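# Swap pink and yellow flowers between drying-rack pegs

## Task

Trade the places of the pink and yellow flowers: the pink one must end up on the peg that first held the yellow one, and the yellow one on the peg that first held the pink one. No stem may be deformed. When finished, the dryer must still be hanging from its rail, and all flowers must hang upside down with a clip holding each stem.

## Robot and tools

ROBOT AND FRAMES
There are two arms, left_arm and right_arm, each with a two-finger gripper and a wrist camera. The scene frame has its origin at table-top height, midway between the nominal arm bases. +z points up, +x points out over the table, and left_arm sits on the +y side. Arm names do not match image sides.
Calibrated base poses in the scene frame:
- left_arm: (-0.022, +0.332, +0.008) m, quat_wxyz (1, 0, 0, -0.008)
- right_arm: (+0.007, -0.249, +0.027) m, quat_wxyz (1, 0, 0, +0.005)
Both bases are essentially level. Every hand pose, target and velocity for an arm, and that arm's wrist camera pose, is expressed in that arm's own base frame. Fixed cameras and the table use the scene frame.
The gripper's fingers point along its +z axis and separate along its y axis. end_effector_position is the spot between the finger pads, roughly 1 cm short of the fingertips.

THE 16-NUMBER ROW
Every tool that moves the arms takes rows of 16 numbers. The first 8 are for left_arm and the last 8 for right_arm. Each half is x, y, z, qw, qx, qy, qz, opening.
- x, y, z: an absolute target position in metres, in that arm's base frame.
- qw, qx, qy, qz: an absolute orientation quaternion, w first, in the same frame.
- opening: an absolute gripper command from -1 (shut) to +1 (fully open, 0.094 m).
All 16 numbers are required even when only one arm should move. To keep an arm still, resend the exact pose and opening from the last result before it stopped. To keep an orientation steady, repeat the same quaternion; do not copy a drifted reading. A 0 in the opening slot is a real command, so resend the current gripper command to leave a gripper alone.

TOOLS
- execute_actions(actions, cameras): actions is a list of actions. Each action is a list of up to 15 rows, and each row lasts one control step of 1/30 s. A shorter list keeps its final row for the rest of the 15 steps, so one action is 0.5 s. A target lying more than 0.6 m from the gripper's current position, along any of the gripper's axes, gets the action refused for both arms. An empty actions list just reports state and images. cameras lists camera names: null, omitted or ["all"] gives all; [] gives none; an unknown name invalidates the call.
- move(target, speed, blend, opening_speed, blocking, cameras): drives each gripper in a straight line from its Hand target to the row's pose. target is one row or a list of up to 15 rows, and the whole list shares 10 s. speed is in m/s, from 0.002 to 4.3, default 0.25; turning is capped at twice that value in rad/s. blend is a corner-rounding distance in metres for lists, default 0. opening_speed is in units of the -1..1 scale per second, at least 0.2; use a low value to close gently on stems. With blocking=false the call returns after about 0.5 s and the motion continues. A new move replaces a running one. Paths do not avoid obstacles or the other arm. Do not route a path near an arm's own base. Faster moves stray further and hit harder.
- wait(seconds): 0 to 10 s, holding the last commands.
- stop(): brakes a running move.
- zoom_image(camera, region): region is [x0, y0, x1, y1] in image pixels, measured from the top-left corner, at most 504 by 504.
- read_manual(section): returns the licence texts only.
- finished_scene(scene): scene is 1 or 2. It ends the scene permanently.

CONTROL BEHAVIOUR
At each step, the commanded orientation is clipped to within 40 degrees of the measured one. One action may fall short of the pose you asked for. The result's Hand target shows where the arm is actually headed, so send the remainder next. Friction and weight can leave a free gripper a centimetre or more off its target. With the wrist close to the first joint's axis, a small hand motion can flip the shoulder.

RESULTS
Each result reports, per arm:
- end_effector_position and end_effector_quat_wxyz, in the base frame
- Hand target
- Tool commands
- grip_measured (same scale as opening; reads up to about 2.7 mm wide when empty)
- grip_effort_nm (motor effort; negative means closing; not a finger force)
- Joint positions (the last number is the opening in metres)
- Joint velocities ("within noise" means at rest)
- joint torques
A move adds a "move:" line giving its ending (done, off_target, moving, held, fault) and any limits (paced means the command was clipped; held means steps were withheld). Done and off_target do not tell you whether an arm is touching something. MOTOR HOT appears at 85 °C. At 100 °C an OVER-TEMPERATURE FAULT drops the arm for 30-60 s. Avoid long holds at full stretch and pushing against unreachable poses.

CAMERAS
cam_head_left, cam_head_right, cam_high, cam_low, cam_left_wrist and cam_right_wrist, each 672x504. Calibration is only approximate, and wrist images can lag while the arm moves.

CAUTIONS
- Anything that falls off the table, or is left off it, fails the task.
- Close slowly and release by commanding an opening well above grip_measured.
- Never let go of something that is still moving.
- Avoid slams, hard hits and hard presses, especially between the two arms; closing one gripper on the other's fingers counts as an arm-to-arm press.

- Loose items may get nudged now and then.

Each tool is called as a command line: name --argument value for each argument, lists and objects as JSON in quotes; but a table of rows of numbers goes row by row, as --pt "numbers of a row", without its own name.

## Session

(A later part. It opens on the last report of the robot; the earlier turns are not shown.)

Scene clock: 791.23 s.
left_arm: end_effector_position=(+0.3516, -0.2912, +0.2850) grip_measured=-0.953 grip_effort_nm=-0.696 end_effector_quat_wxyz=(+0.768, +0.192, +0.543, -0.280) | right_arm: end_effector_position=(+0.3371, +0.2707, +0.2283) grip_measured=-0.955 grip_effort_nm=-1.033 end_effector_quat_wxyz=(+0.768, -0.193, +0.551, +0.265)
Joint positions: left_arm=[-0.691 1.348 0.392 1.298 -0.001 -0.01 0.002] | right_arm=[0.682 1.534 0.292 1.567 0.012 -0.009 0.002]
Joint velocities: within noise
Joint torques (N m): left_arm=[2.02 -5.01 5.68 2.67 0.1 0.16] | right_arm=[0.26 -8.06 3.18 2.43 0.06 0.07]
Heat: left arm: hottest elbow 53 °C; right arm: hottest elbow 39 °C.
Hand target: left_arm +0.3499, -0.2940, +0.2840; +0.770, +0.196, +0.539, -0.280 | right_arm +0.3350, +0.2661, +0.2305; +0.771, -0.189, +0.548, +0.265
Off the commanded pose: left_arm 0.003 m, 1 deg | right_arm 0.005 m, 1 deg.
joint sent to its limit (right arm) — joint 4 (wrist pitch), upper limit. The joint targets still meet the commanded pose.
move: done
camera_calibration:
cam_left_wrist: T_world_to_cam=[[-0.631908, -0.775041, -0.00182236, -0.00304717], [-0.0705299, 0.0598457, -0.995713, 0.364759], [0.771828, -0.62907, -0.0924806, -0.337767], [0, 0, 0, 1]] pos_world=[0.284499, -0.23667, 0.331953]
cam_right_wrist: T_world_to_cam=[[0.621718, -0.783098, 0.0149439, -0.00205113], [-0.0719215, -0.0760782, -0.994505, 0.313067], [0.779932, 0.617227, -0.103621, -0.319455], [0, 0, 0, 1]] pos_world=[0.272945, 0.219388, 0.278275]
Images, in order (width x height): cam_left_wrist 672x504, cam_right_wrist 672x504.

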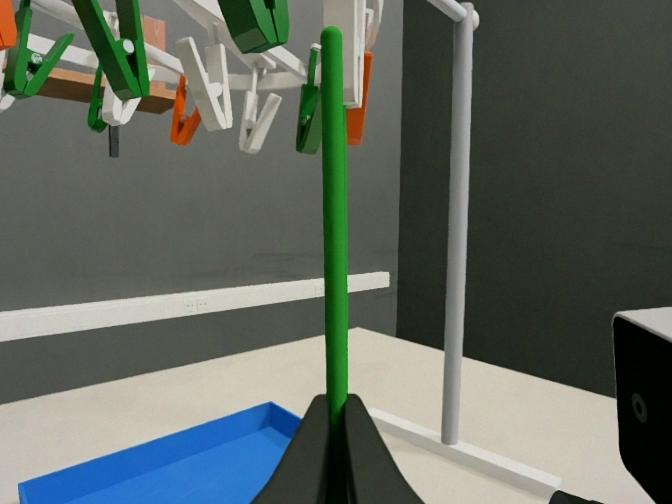

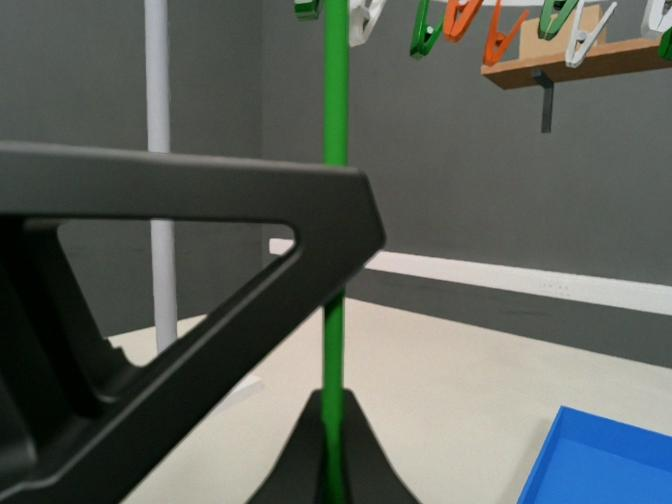

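move --pt "0.350 -0.294 0.284 0.7698 0.1962 0.539 -0.2802 -0.96 0.335 0.266 0.23 0.7745 -0.1868 0.5423 0.2667 -0.5" --pt "0.350 -0.294 0.284 0.7698 0.1962 0.539 -0.2802 -0.96 0.26 0.207 0.235 0.7745 -0.1868 0.5423 0.2667 -0.5" --speed 0.08 --opening_speed 0.3

Scene clock: 796.43 s.
left_arm: end_effector_position=(+0.3516, -0.2912, +0.2850) grip_measured=-0.953 grip_effort_nm=-0.882 end_effector_quat_wxyz=(+0.768, +0.192, +0.543, -0.280) | right_arm: end_effector_position=(+0.2637, +0.2099, +0.2338) grip_measured=-0.501 grip_effort_nm=0.071 end_effector_quat_wxyz=(+0.771, -0.189, +0.547, +0.265)
Joint positions: left_arm=[-0.691 1.348 0.392 1.298 -0.001 -0.01 0.002] | right_arm=[0.682 1.277 0.047 1.567 0.017 -0.009 0.023]
Joint velocities: within noise
Joint torques (N m): left_arm=[2.14 -5.07 5.65 2.69 0.1 0.16] | right_arm=[0.56 -2.84 3.22 2.44 0.08 0.07]
Heat: left arm: hottest elbow 52 °C; right arm: hottest elbow 38 °C.
Hand target: left_arm +0.3499, -0.2940, +0.2840; +0.770, +0.196, +0.539, -0.280 | right_arm +0.2600, +0.2070, +0.2352; +0.774, -0.187, +0.543, +0.267
Off the commanded pose: left_arm 0.003 m, 1 deg | right_arm 0.005 m, 1 deg.
joint sent to its limit (right arm) — joint 4 (wrist pitch), upper limit. The joint targets still meet the commanded pose.
move: done
camera_calibration:
cam_left_wrist: T_world_to_cam=[[-0.631908, -0.775041, -0.00182236, -0.00304717], [-0.0705299, 0.0598457, -0.995713, 0.364759], [0.771828, -0.62907, -0.0924806, -0.337767], [0, 0, 0, 1]] pos_world=[0.284499, -0.23667, 0.331953]
cam_right_wrist: T_world_to_cam=[[0.617624, -0.786366, 0.0130202, -0.00192958], [-0.0639492, -0.0667133, -0.995721, 0.304866], [0.783869, 0.614149, -0.0914912, -0.2274], [0, 0, 0, 1]] pos_world=[0.19894, 0.158479, 0.282781]

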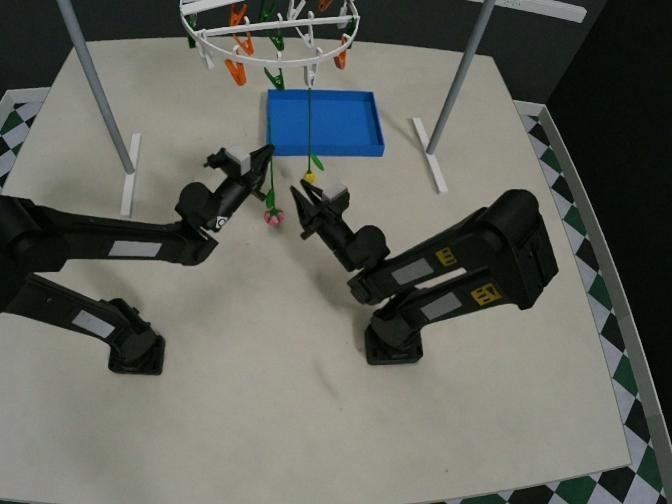

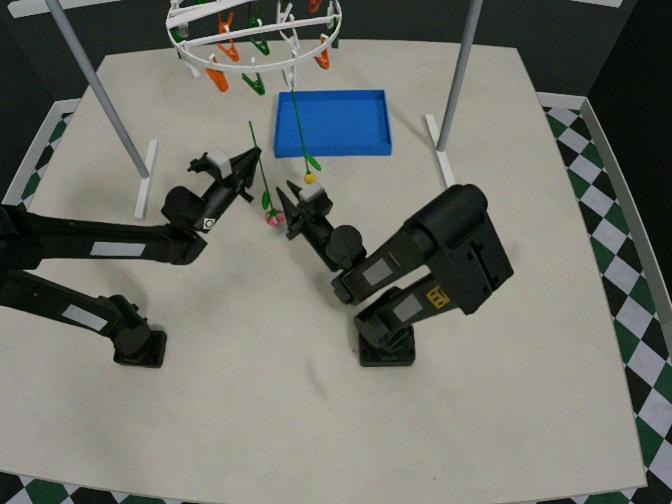

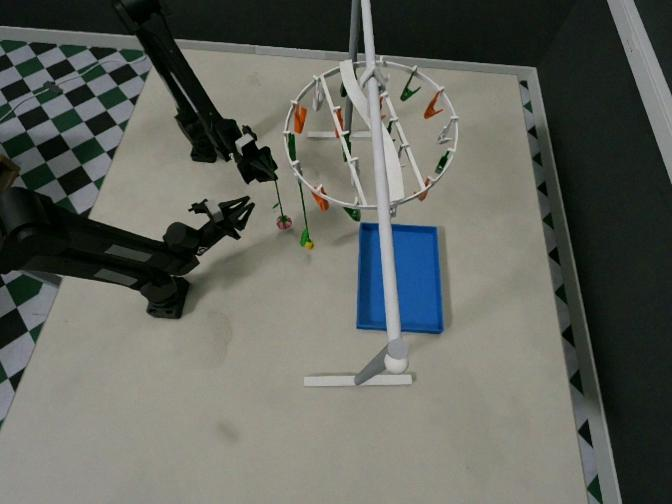

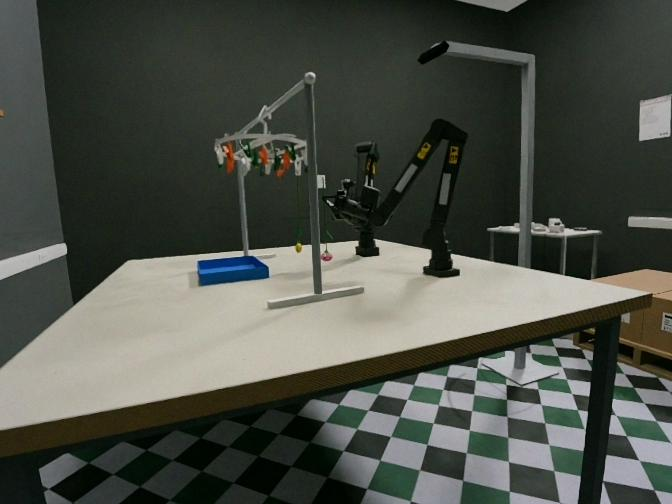

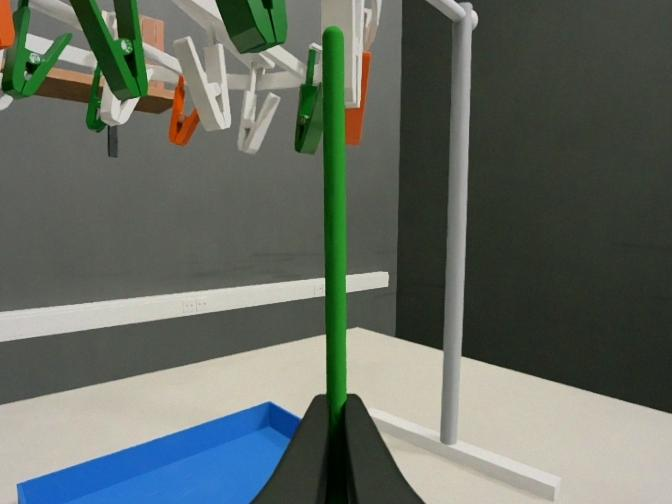

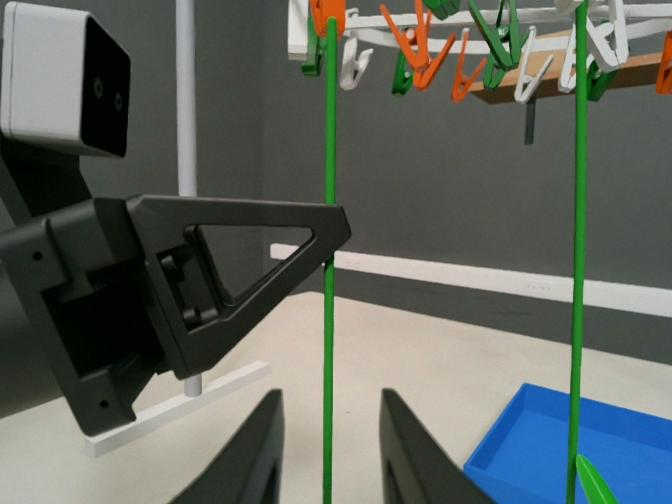

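move --pt "0.350 -0.294 0.284 0.7698 0.1962 0.539 -0.2802 -0.96 0.24 0.10 0.33 0.7568 -0.2195 0.5299 0.3135 -0.2" --pt "0.350 -0.294 0.284 0.7698 0.1962 0.539 -0.2802 -0.96 0.365 0.055 0.45 0.7568 -0.2195 0.5299 0.3135 0.2" --speed 0.12 --cameras '["cam_right_wrist","cam_head_left","cam_head_right"]'

zoom_image --camera "cam_right_wrist" --region '[180, 180, 480, 480]'

Scene clock: 804.30 s.
left_arm: end_effector_position=(+0.3516, -0.2912, +0.2850) grip_measured=-0.959 grip_effort_nm=-0.994 end_effector_quat_wxyz=(+0.768, +0.192, +0.543, -0.280) | right_arm: end_effector_position=(+0.2585, +0.1993, +0.2452) grip_measured=-0.202 grip_effort_nm=0.081 end_effector_quat_wxyz=(+0.776, -0.198, +0.535, +0.269)
Joint positions: left_arm=[-0.691 1.348 0.392 1.298 -0.001 -0.01 0.002] | right_arm=[0.629 1.162 0.03 1.49 -0.055 -0.001 0.038]
Joint velocities: within noise
Joint torques (N m): left_arm=[2.08 -5.07 5.67 2.67 0.1 0.16] | right_arm=[1.2 -0.38 4.97 2.37 0.1 0.01]
Heat: left arm: hottest elbow 51 °C; right arm: hottest elbow 38 °C.
Hand target: left_arm +0.3499, -0.2940, +0.2840; +0.770, +0.196, +0.539, -0.280 | right_arm +0.2571, +0.2020, +0.2477; +0.778, -0.199, +0.530, +0.272
Tool commands: left_gripper/opening=-0.96 right_gripper/opening=-0.2
Off the commanded pose: left_arm 0.003 m, 1 deg | right_arm 0.272 m, 6 deg.
move: held (right_arm; a check stopped the path); path passed 0 of 2 targets; target 2's new opening was not sent; limits=held
pose unreachable (right arm): on one or more control steps of this call, first in action 0 (counted from 0), this arm could not follow its commanded pose, so it was not sent that pose on those steps. It may still have moved: this result reports where it is.
cause: moving toward the commanded pose would bring two parts of the arm too close to each other (its shoulder (the part past joint 1) and its forearm (the part past joint 3), with joints 2 (shoulder) and 3 (elbow) between them).
camera_calibration:
cam_right_wrist: T_world_to_cam=[[0.630778, -0.775375, 0.0302188, -0.0170433], [-0.0360902, -0.0682167, -0.997018, 0.308528], [0.775124, 0.627806, -0.0710131, -0.221197], [0, 0, 0, 1]] pos_world=[0.193341, 0.146701, 0.292415]
Images, in order (width x height): cam_head_left 672x504, cam_head_right 672x504, cam_right_wrist 672x504.

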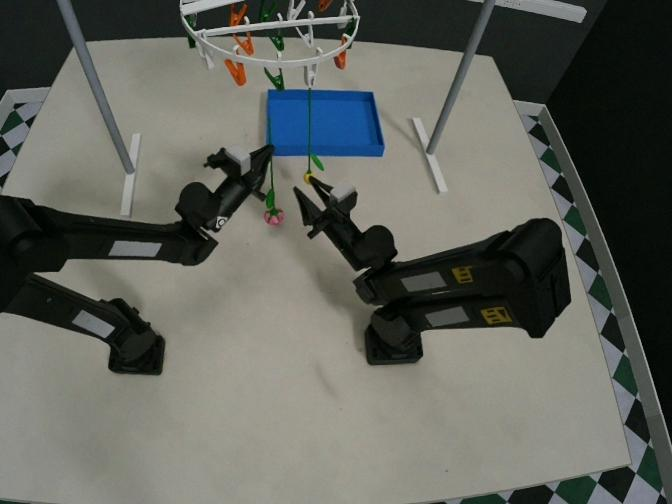

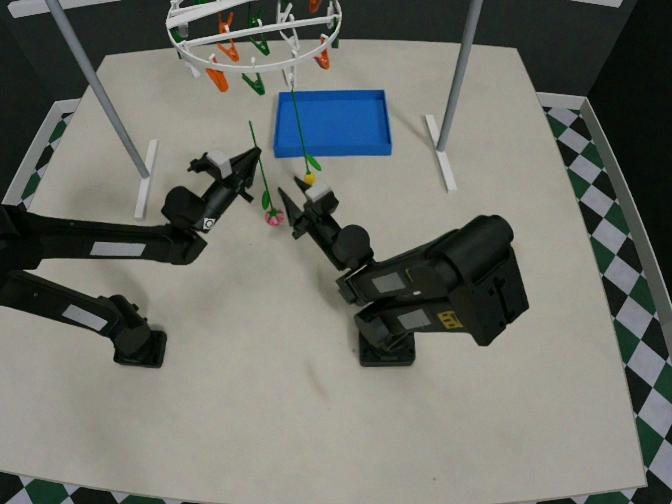

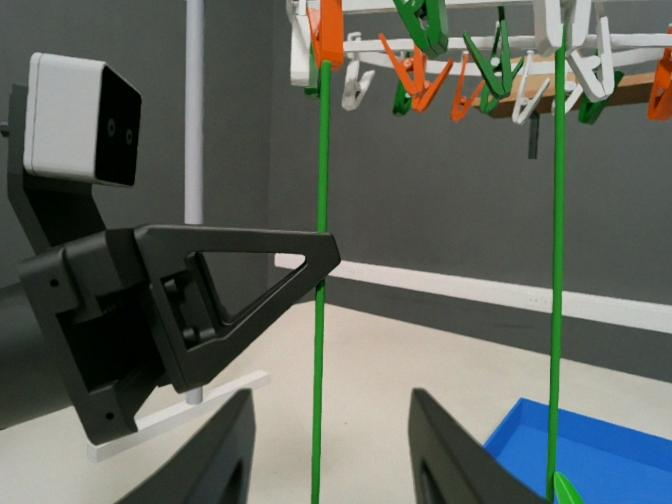

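Scaled by 1.680 from the camera's 672x504 image, which has a finer 960x720 frame.

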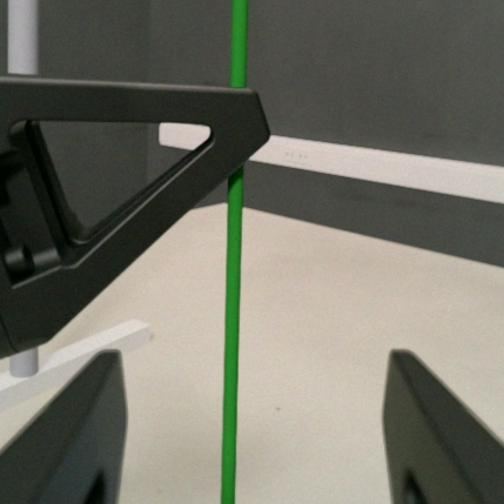

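move --pt "0.350 -0.294 0.284 0.7698 0.1962 0.539 -0.2802 -0.96 0.295 0.14 0.30 0.7568 -0.2195 0.5299 0.3135 -0.2" --pt "0.350 -0.294 0.284 0.7698 0.1962 0.539 -0.2802 -0.96 0.33 0.06 0.40 0.7568 -0.2195 0.5299 0.3135 -0.2" --pt "0.350 -0.294 0.284 0.7698 0.1962 0.539 -0.2802 -0.96 0.365 0.055 0.45 0.7568 -0.2195 0.5299 0.3135 0.2" --speed 0.12 --blend '[0.03,0.03,0]' --cameras '["cam_right_wrist","cam_head_left","cam_head_right"]'

zoom_image --camera "cam_right_wrist" --region '[180, 180, 480, 480]'

Scene clock: 812.10 s.
left_arm: end_effector_position=(+0.3516, -0.2912, +0.2850) grip_measured=-0.953 grip_effort_nm=-0.740 end_effector_quat_wxyz=(+0.768, +0.192, +0.543, -0.280) | right_arm: end_effector_position=(+0.3585, +0.0559, +0.4246) grip_measured=+0.198 grip_effort_nm=0.076 end_effector_quat_wxyz=(+0.749, -0.213, +0.542, +0.316)
Joint positions: left_arm=[-0.691 1.348 0.392 1.298 -0.001 -0.01 0.002] | right_arm=[-0.233 0.866 0.51 0.923 -0.928 0.496 0.056]
Joint velocities: within noise
Joint torques (N m): left_arm=[2.08 -5.13 5.68 2.69 0.1 0.16] | right_arm=[0.62 -1.03 12.62 1.06 0.36 0.12]
Heat: left arm: hottest elbow 50 °C; right arm: hottest elbow 39 °C.
Hand target: left_arm +0.3499, -0.2940, +0.2840; +0.770, +0.196, +0.539, -0.280 | right_arm +0.3635, +0.0549, +0.4494; +0.757, -0.220, +0.530, +0.314
Off the commanded pose: left_arm 0.003 m, 1 deg | right_arm 0.026 m, 2 deg.
move: off_target (right_arm); target 3's new opening was sent with right_arm's hand 0.026 m and 2 deg from that target
camera_calibration:
cam_right_wrist: T_world_to_cam=[[0.706644, -0.707445, -0.0132212, -0.209239], [-0.0804361, -0.0617527, -0.994845, 0.495936], [0.702982, 0.704065, -0.100541, -0.161812], [0, 0, 0, 1]] pos_world=[0.301499, -0.00347353, 0.474344]
Images, in order (width x height): cam_head_left 672x504, cam_head_right 672x504, cam_right_wrist 672x504.

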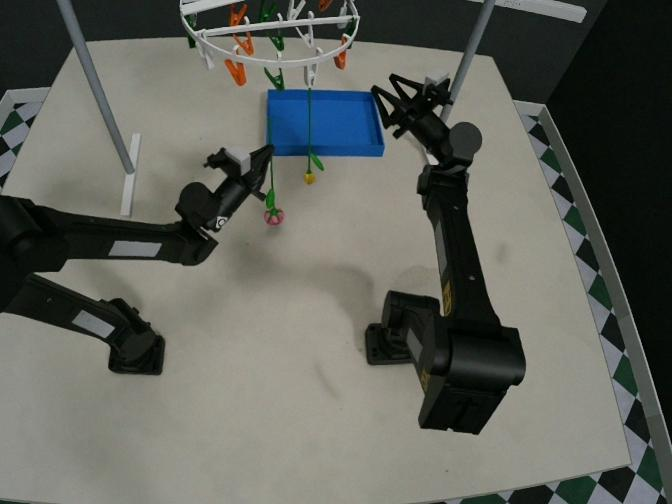

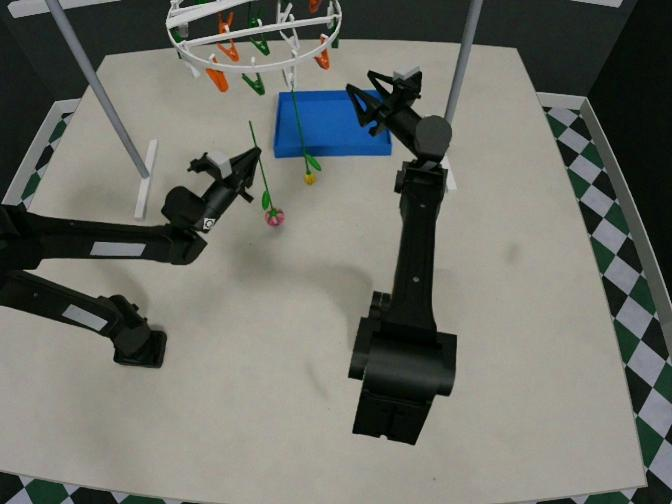

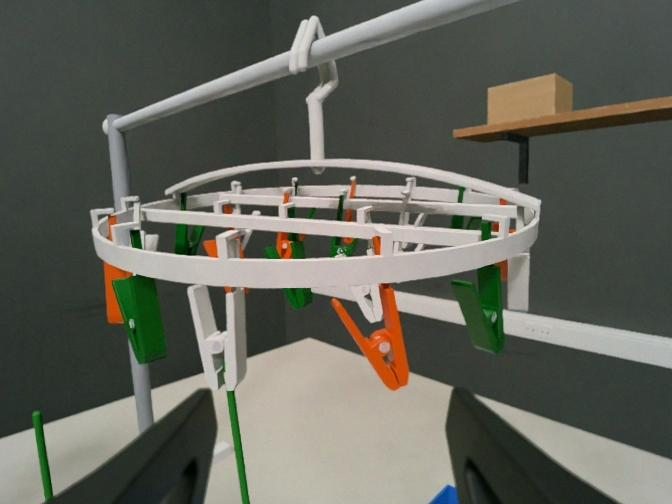

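Scaled by 1.680 from the camera's 672x504 image, which has a finer 960x720 frame.

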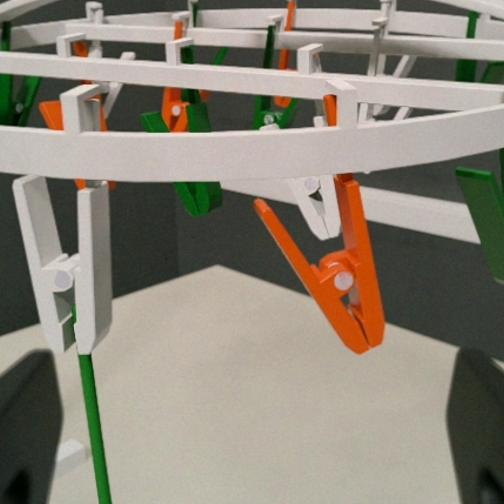

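move --target '[0.350,-0.294,0.284,0.7698,0.1962,0.539,-0.2802,-0.96,0.4345,0.097,0.447,0.7424,-0.2424,0.5198,0.3462,0.2]' --speed 0.08 --cameras '["cam_right_wrist","cam_head_left","cam_low"]'

zoom_image --camera "cam_right_wrist" --region '[180, 204, 480, 504]'

zoom_image --camera "cam_low" --region '[270, 120, 360, 190]'

Scene clock: 823.47 s.
left_arm: end_effector_position=(+0.3516, -0.2912, +0.2850) grip_measured=-0.960 grip_effort_nm=-0.623 end_effector_quat_wxyz=(+0.768, +0.192, +0.543, -0.280) | right_arm: end_effector_position=(+0.4279, +0.0930, +0.4203) grip_measured=+0.199 grip_effort_nm=0.066 end_effector_quat_wxyz=(+0.726, -0.223, +0.543, +0.357)
Joint positions: left_arm=[-0.691 1.348 0.392 1.298 -0.001 -0.01 0.002] | right_arm=[-0.091 1.106 0.651 0.959 -0.874 0.466 0.056]
Joint velocities: left_arm=[0.005 0.005 -0.012 -0.007 0.037 0.022 0.009] | right_arm=[within noise]
Joint torques (N m): left_arm=[2.08 -5.13 5.67 2.69 0.09 0.16] | right_arm=[1.26 -5.19 12.29 2.04 0.33 -0.12]
Heat: left arm: hottest elbow 49 °C; right arm: hottest elbow 43 °C.
Hand target: left_arm +0.3499, -0.2940, +0.2840; +0.770, +0.196, +0.539, -0.280 | right_arm +0.4327, +0.0966, +0.4464; +0.743, -0.242, +0.520, +0.346
Off the commanded pose: left_arm 0.003 m, 1 deg | right_arm 0.028 m, 4 deg.
move: off_target (right_arm)
camera_calibration:
cam_right_wrist: T_world_to_cam=[[0.76377, -0.643268, -0.053496, -0.245519], [-0.113176, -0.0518617, -0.99222, 0.51148], [0.635489, 0.763883, -0.112413, -0.208859], [0, 0, 0, 1]] pos_world=[0.378135, 0.0281364, 0.470888]
Images, in order (width x height): cam_head_left 672x504, cam_low 672x504, cam_right_wrist 672x504.

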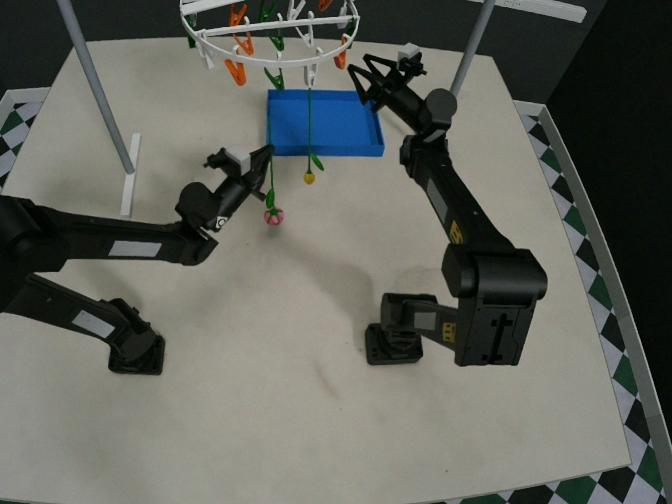

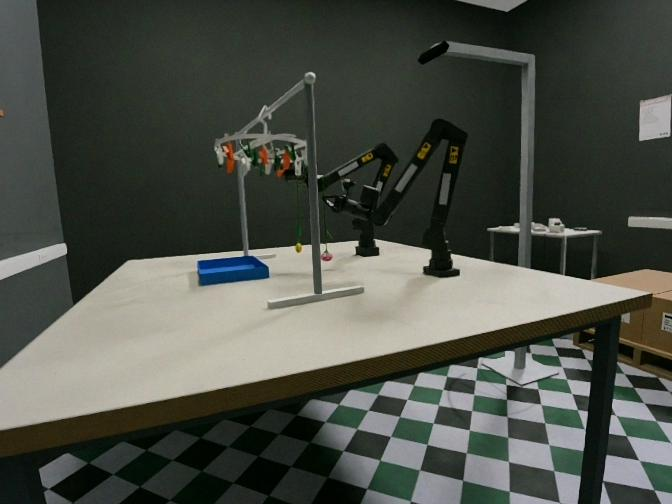

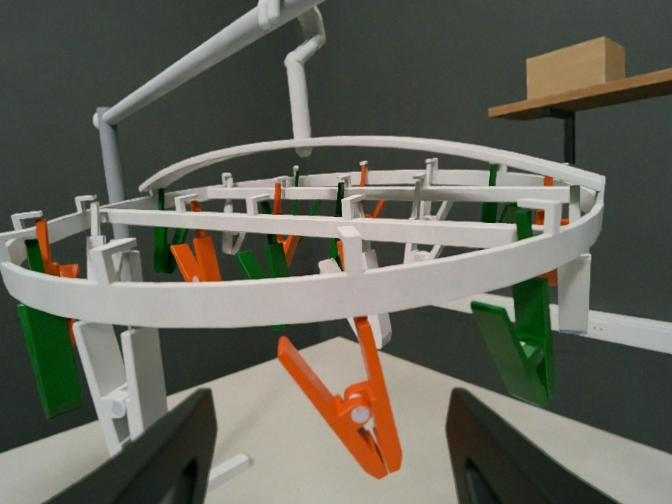

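Scaled by 1.680 from the camera's 672x504 image, which has a finer 960x720 frame.

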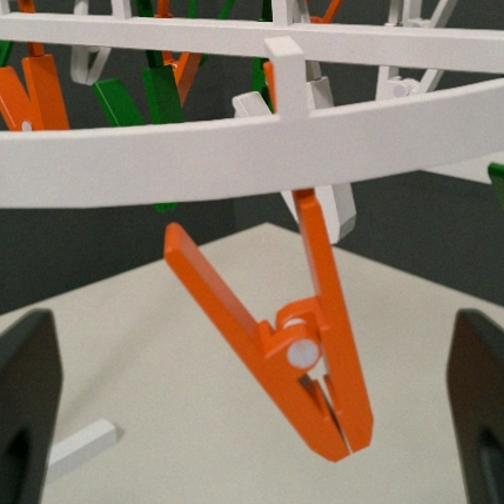

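Scaled by 5.600 from the camera's 672x504 image, which has a finer 960x720 frame.

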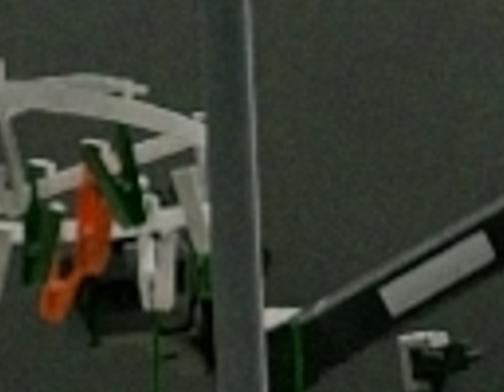

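move --target '[0.350,-0.294,0.284,0.7698,0.1962,0.539,-0.2802,-0.96,0.4735,0.1430,0.438,0.7424,-0.2424,0.5198,0.3462,0.2]' --speed 0.06 --cameras '["cam_right_wrist","cam_head_left","cam_low"]'

zoom_image --camera "cam_head_left" --region '[310, 25, 400, 95]'

zoom_image --camera "cam_low" --region '[270, 120, 360, 190]'

Scene clock: 833.33 s.
left_arm: end_effector_position=(+0.3516, -0.2912, +0.2850) grip_measured=-0.960 grip_effort_nm=-0.789 end_effector_quat_wxyz=(+0.768, +0.192, +0.543, -0.280) | right_arm: end_effector_position=(+0.4639, +0.1381, +0.4163) grip_measured=+0.199 grip_effort_nm=0.076 end_effector_quat_wxyz=(+0.732, -0.231, +0.535, +0.353)
Joint positions: left_arm=[-0.691 1.348 0.392 1.298 -0.001 -0.01 0.002] | right_arm=[0.043 1.217 0.724 0.95 -0.759 0.369 0.056]
Joint velocities: left_arm=[-0.005 -0.005 -0.007 0.002 -0.037 -0.022 0.007] | right_arm=[within noise]
Joint torques (N m): left_arm=[2.08 -5.01 5.65 2.69 0.1 0.16] | right_arm=[1.38 -7.18 12.19 1.2 0.27 -0.14]
Heat: left arm: hottest elbow 48 °C; right arm: hottest elbow 46 °C.
Hand target: left_arm +0.3499, -0.2940, +0.2840; +0.770, +0.196, +0.539, -0.280 | right_arm +0.4719, +0.1426, +0.4377; +0.743, -0.242, +0.520, +0.346
Off the commanded pose: left_arm 0.003 m, 1 deg | right_arm 0.024 m, 3 deg.
move: off_target (right_arm)
camera_calibration:
cam_right_wrist: T_world_to_cam=[[0.765762, -0.642392, -0.0306721, -0.254953], [-0.0889085, -0.0585077, -0.99432, 0.504397], [0.636949, 0.764139, -0.101917, -0.271689], [0, 0, 0, 1]] pos_world=[0.41313, 0.0733397, 0.466023]
Images, in order (width x height): cam_head_left 672x504, cam_low 672x504, cam_right_wrist 672x504.

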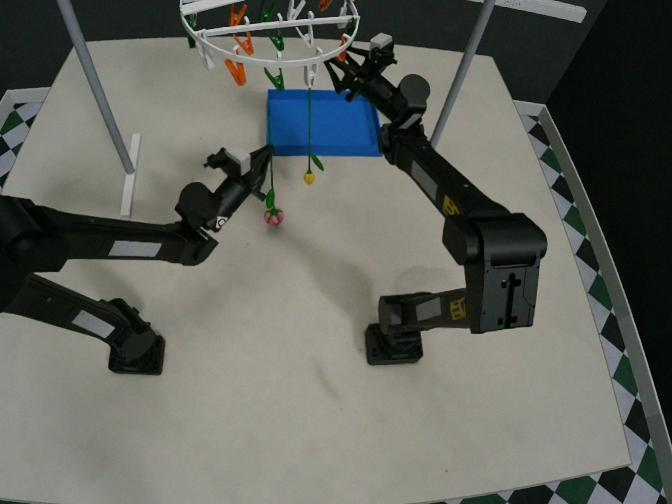

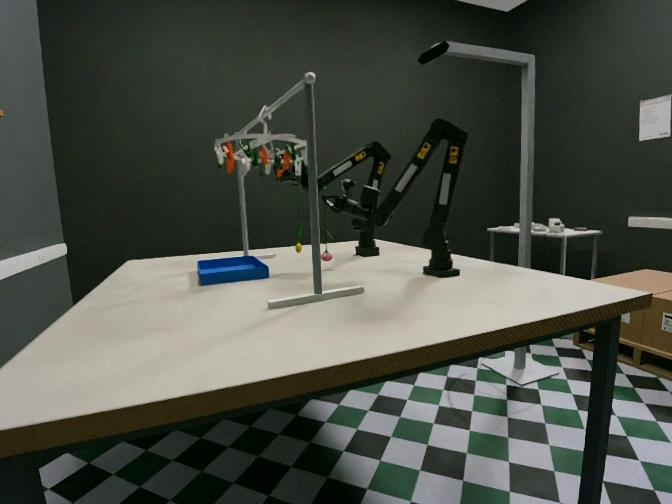

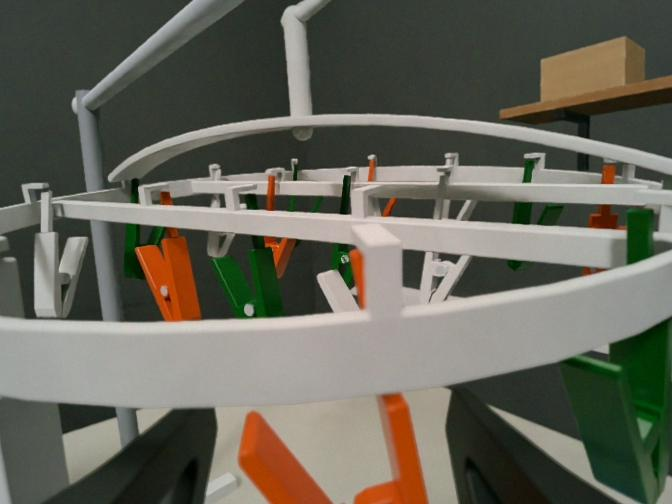

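Scaled by 5.600 from the camera's 672x504 image, which has a finer 960x720 frame.

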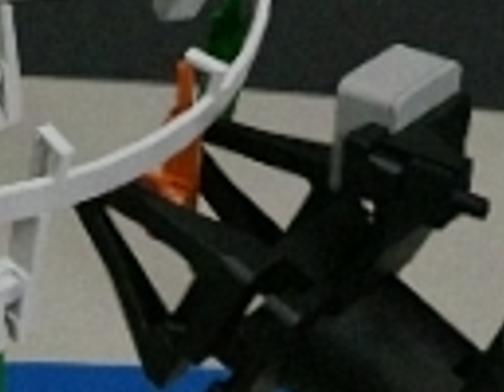

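Scaled by 5.600 from the camera's 672x504 image, which has a finer 960x720 frame.

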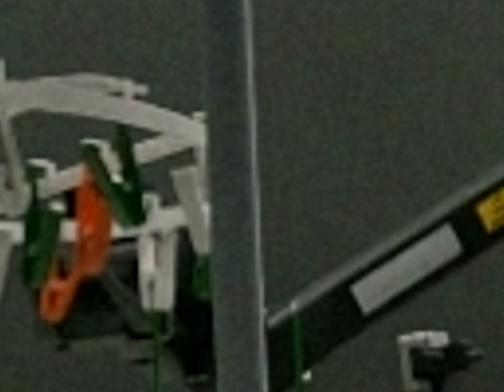

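move --target '[0.350,-0.294,0.284,0.7698,0.1962,0.539,-0.2802,-0.96,0.478,0.1485,0.428,0.7424,-0.2424,0.5198,0.3462,0.2]' --speed 0.06 --cameras '["cam_right_wrist","cam_head_left","cam_high"]'

zoom_image --camera "cam_high" --region '[280, 140, 360, 220]'

Scene clock: 838.17 s.
left_arm: end_effector_position=(+0.3516, -0.2912, +0.2850) grip_measured=-0.958 grip_effort_nm=-0.969 end_effector_quat_wxyz=(+0.768, +0.192, +0.543, -0.280) | right_arm: end_effector_position=(+0.4709, +0.1432, +0.4050) grip_measured=+0.199 grip_effort_nm=0.066 end_effector_quat_wxyz=(+0.727, -0.228, +0.542, +0.354)
Joint positions: left_arm=[-0.691 1.348 0.392 1.298 -0.001 -0.01 0.002] | right_arm=[0.057 1.244 0.724 0.953 -0.746 0.36 0.056]
Joint velocities: within noise
Joint torques (N m): left_arm=[2.08 -5.07 5.67 2.69 0.1 0.16] | right_arm=[1.14 -7.53 11.73 2.13 0.24 -0.13]
Heat: left arm: hottest elbow 47 °C; right arm: hottest elbow 46 °C.
Hand target: left_arm +0.3499, -0.2940, +0.2840; +0.770, +0.196, +0.539, -0.280 | right_arm +0.4766, +0.1481, +0.4276; +0.743, -0.242, +0.520, +0.346
Off the commanded pose: left_arm 0.003 m, 1 deg | right_arm 0.025 m, 4 deg.
move: off_target (right_arm)
camera_calibration:
cam_right_wrist: T_world_to_cam=[[0.764417, -0.6433, -0.042803, -0.251595], [-0.106364, -0.0603526, -0.992494, 0.501886], [0.635888, 0.763232, -0.114559, -0.275407], [0, 0, 0, 1]] pos_world=[0.420834, 0.0786387, 0.4558]
Images, in order (width x height): cam_head_left 672x504, cam_high 672x504, cam_right_wrist 672x504.

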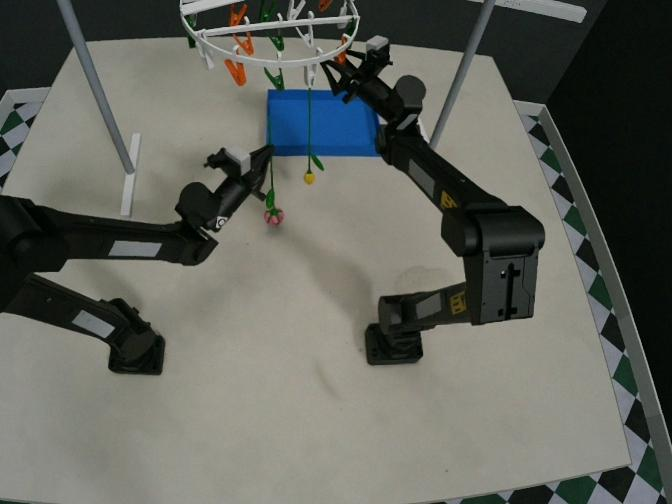

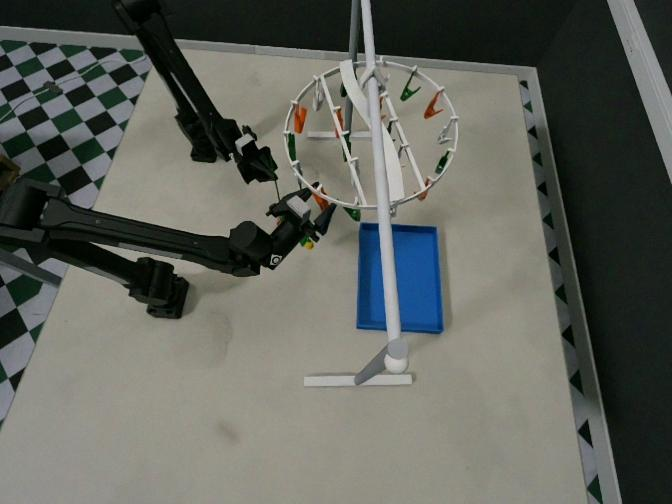

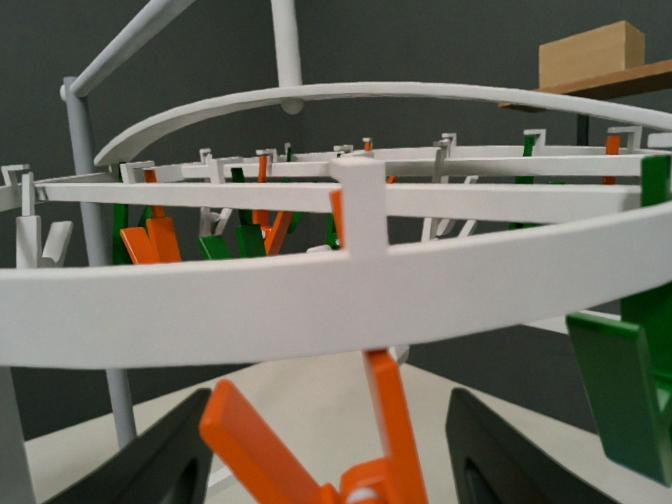

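Scaled by 6.300 from the camera's 672x504 image, which has a finer 960x720 frame.

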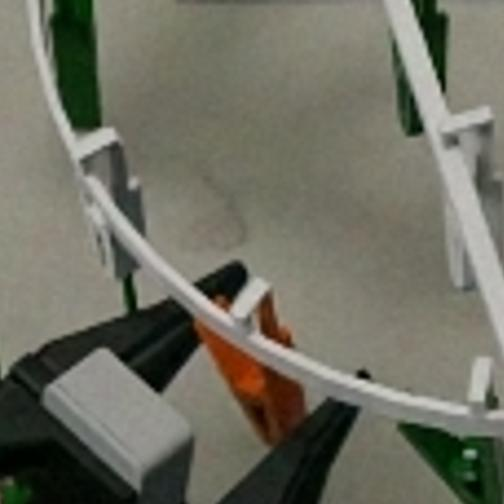

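move --pt "0.350 -0.294 0.284 0.7698 0.1962 0.539 -0.2802 -0.96 0.478 0.1485 0.428 0.7424 -0.2424 0.5198 0.3462 0.5" --pt "0.350 -0.294 0.284 0.7698 0.1962 0.539 -0.2802 -0.96 0.4775 0.148 0.442 0.7424 -0.2424 0.5198 0.3462 0.5" --speed 0.05 --opening_speed 0.6 --cameras '["cam_right_wrist","cam_high"]'

zoom_image --camera "cam_high" --region '[280, 140, 360, 220]'

Scene clock: 846.00 s.
left_arm: end_effector_position=(+0.3516, -0.2912, +0.2850) grip_measured=-0.953 grip_effort_nm=-0.886 end_effector_quat_wxyz=(+0.768, +0.192, +0.543, -0.280) | right_arm: end_effector_position=(+0.4731, +0.1433, +0.4119) grip_measured=+0.498 grip_effort_nm=0.081 end_effector_quat_wxyz=(+0.727, -0.228, +0.542, +0.354)
Joint positions: left_arm=[-0.691 1.348 0.392 1.298 -0.001 -0.01 0.002] | right_arm=[0.057 1.24 0.741 0.933 -0.746 0.359 0.07]
Joint velocities: within noise
Joint torques (N m): left_arm=[2.08 -5.01 5.68 2.7 0.1 0.16] | right_arm=[1.2 -9.29 12.18 1.21 0.2 -0.13]
Heat: left arm: hottest elbow 47 °C; right arm: hottest elbow 47 °C.
Hand target: left_arm +0.3499, -0.2940, +0.2840; +0.770, +0.196, +0.539, -0.280 | right_arm +0.4757, +0.1475, +0.4414; +0.743, -0.242, +0.520, +0.346
Off the commanded pose: left_arm 0.003 m, 1 deg | right_arm 0.031 m, 4 deg.
move: off_target (right_arm)
camera_calibration:
cam_right_wrist: T_world_to_cam=[[0.764289, -0.643536, -0.0415096, -0.253378], [-0.10508, -0.0607715, -0.992605, 0.508523], [0.636255, 0.762999, -0.11407, -0.276531], [0, 0, 0, 1]] pos_world=[0.423034, 0.0788384, 0.462702]
Images, in order (width x height): cam_high 672x504, cam_right_wrist 672x504.

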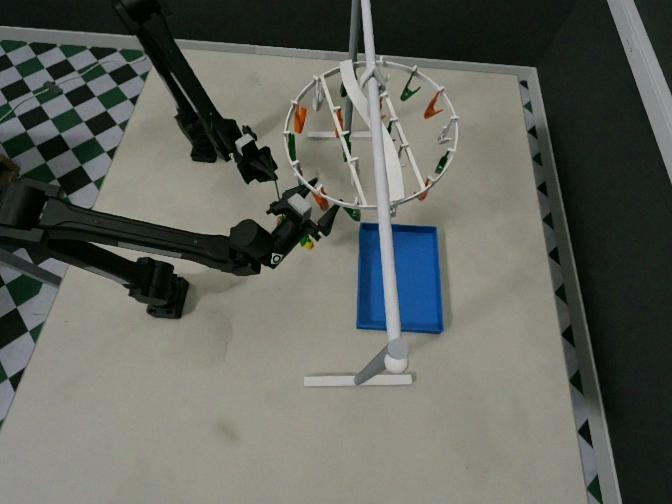

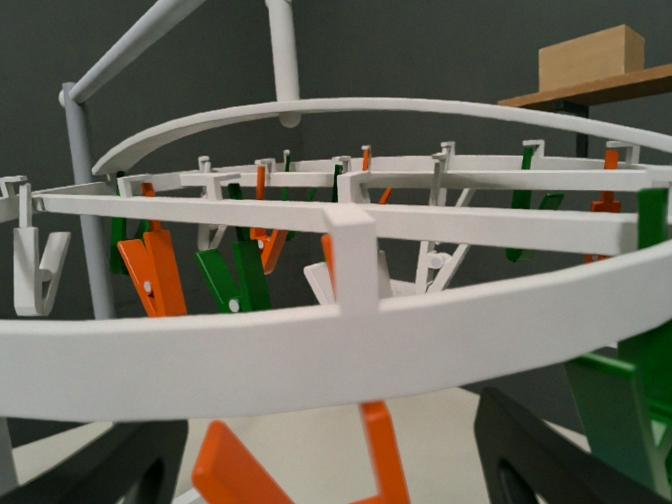

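Scaled by 6.300 from the camera's 672x504 image, which has a finer 960x720 frame.

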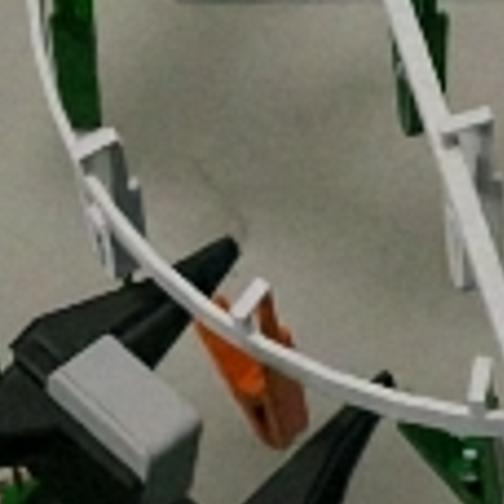

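move --pt "0.350 -0.294 0.284 0.7698 0.1962 0.539 -0.2802 -0.96 0.4775 0.148 0.442 0.7424 -0.2424 0.5198 0.3462 0.1" --pt "0.350 -0.294 0.284 0.7698 0.1962 0.539 -0.2802 -0.96 0.4775 0.148 0.442 0.7424 -0.2424 0.5198 0.3462 -0.2" --speed 0.05 --opening_speed 0.3 --cameras '["cam_right_wrist","cam_high"]'

zoom_image --camera "cam_high" --region '[280, 140, 360, 220]'

Scene clock: 853.90 s.
left_arm: end_effector_position=(+0.3516, -0.2912, +0.2850) grip_measured=-0.958 grip_effort_nm=-0.969 end_effector_quat_wxyz=(+0.768, +0.192, +0.543, -0.280) | right_arm: end_effector_position=(+0.4730, +0.1433, +0.4121) grip_measured=-0.198 grip_effort_nm=-0.081 end_effector_quat_wxyz=(+0.727, -0.228, +0.542, +0.354)
Joint positions: left_arm=[-0.691 1.348 0.392 1.298 -0.001 -0.01 0.002] | right_arm=[0.057 1.24 0.741 0.932 -0.746 0.359 0.038]
Joint velocities: within noise
Joint torques (N m): left_arm=[2.2 -5.07 5.68 2.7 0.1 0.16] | right_arm=[1.2 -9.11 12.21 1.31 0.21 -0.12]
Heat: left arm: hottest elbow 46 °C; right arm: hottest elbow 48 °C.
Hand target: left_arm +0.3499, -0.2940, +0.2840; +0.770, +0.196, +0.539, -0.280 | right_arm +0.4757, +0.1475, +0.4415; +0.743, -0.242, +0.520, +0.346
Off the commanded pose: left_arm 0.003 m, 1 deg | right_arm 0.031 m, 4 deg.
move: off_target (right_arm); target 2's new opening was sent with right_arm's hand 0.031 m and 4 deg from that target
camera_calibration:
cam_right_wrist: T_world_to_cam=[[0.764289, -0.643536, -0.0415096, -0.253217], [-0.10508, -0.0607715, -0.992605, 0.508701], [0.636255, 0.762999, -0.11407, -0.276381], [0, 0, 0, 1]] pos_world=[0.422834, 0.0788384, 0.462902]
Images, in order (width x height): cam_high 672x504, cam_right_wrist 672x504.

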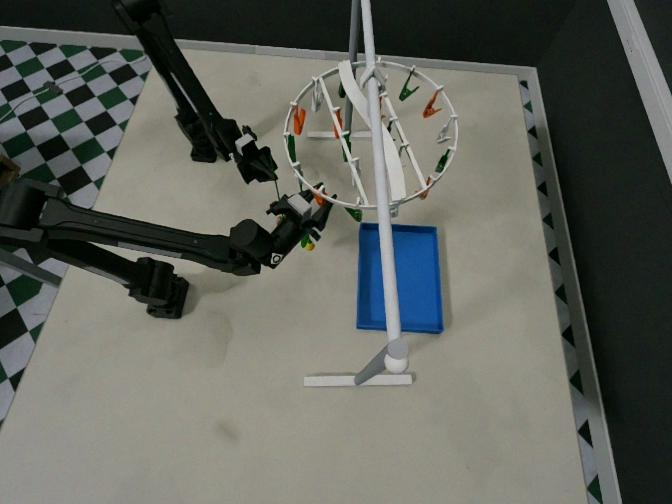

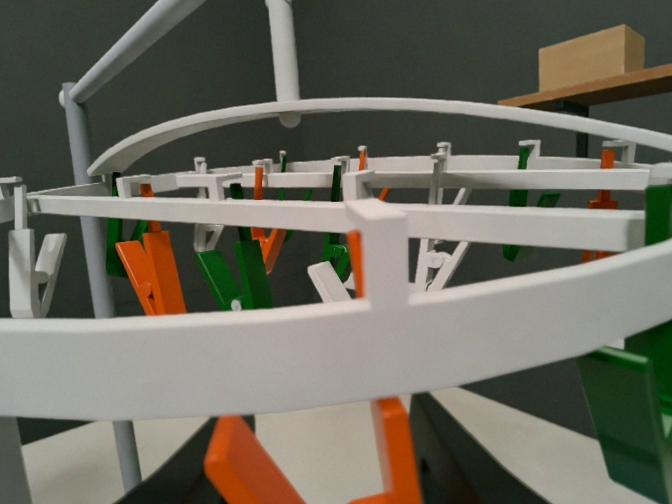

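Scaled by 6.300 from the camera's 672x504 image, which has a finer 960x720 frame.

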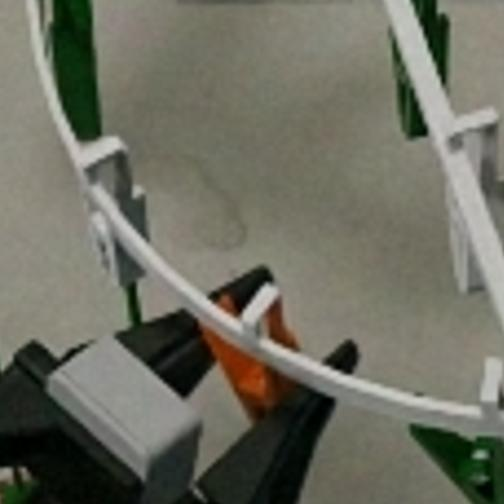

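move --pt "0.350 -0.294 0.284 0.7698 0.1962 0.539 -0.2802 -0.96 0.4775 0.148 0.442 0.7424 -0.2424 0.5198 0.3462 -0.45" --pt "0.350 -0.294 0.284 0.7698 0.1962 0.539 -0.2802 -0.96 0.4775 0.148 0.442 0.7424 -0.2424 0.5198 0.3462 -0.66" --speed 0.05 --opening_speed 0.25 --cameras '["cam_right_wrist","cam_high"]'

zoom_image --camera "cam_high" --region '[280, 140, 360, 220]'

Scene clock: 859.73 s.
left_arm: end_effector_position=(+0.3516, -0.2912, +0.2850) grip_measured=-0.958 grip_effort_nm=-0.974 end_effector_quat_wxyz=(+0.768, +0.192, +0.543, -0.280) | right_arm: end_effector_position=(+0.4730, +0.1433, +0.4121) grip_measured=-0.588 grip_effort_nm=-1.028 end_effector_quat_wxyz=(+0.727, -0.228, +0.542, +0.354)
Joint positions: left_arm=[-0.691 1.348 0.392 1.298 -0.001 -0.01 0.002] | right_arm=[0.057 1.24 0.741 0.932 -0.746 0.359 0.019]
Joint velocities: within noise
Joint torques (N m): left_arm=[2.08 -5.07 5.65 2.69 0.09 0.16] | right_arm=[1.14 -9.11 12.22 1.25 0.21 -0.11]
Heat: left arm: hottest elbow 46 °C; right arm: hottest elbow 49 °C.
Hand target: left_arm +0.3499, -0.2940, +0.2840; +0.770, +0.196, +0.539, -0.280 | right_arm +0.4757, +0.1475, +0.4414; +0.743, -0.242, +0.520, +0.346
Off the commanded pose: left_arm 0.003 m, 1 deg | right_arm 0.031 m, 4 deg.
move: off_target (right_arm); target 2's new opening was sent with right_arm's hand 0.031 m and 4 deg from that target
camera_calibration:
cam_right_wrist: T_world_to_cam=[[0.764289, -0.643536, -0.0415096, -0.253217], [-0.10508, -0.0607715, -0.992605, 0.508701], [0.636255, 0.762999, -0.11407, -0.276381], [0, 0, 0, 1]] pos_world=[0.422834, 0.0788384, 0.462902]
Images, in order (width x height): cam_high 672x504, cam_right_wrist 672x504.

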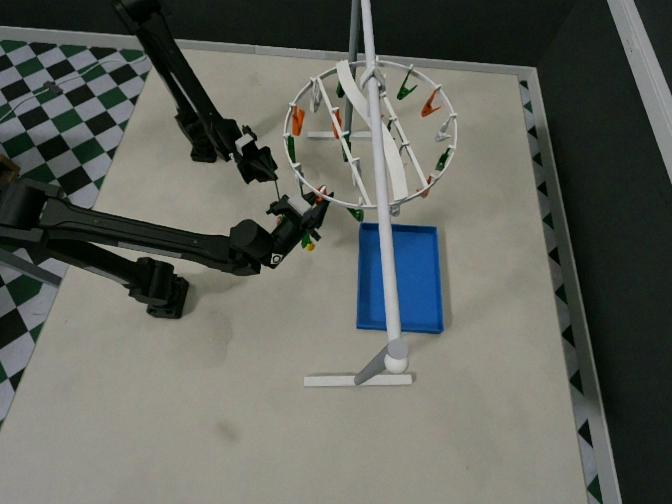

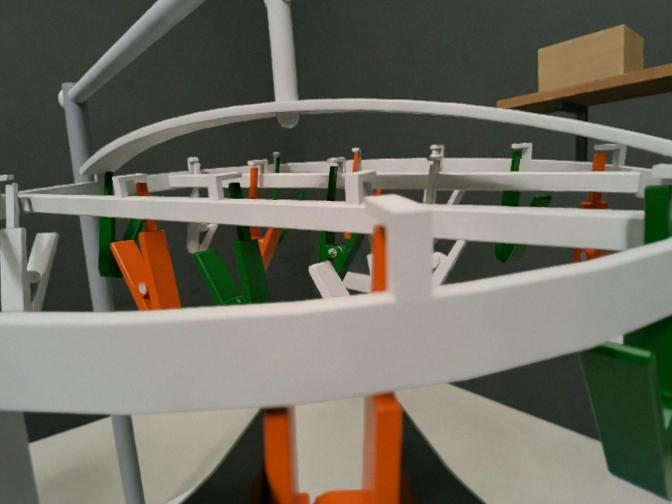

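Scaled by 6.300 from the camera's 672x504 image, which has a finer 960x720 frame.

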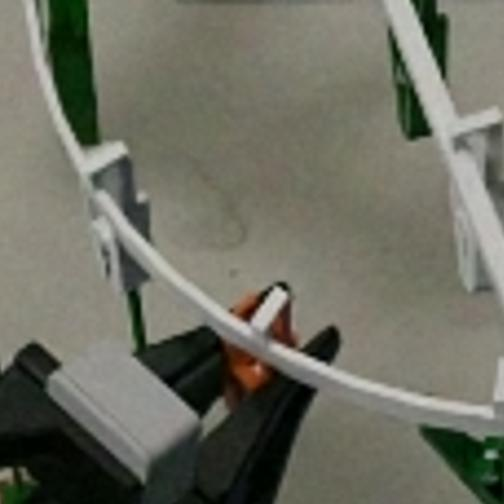

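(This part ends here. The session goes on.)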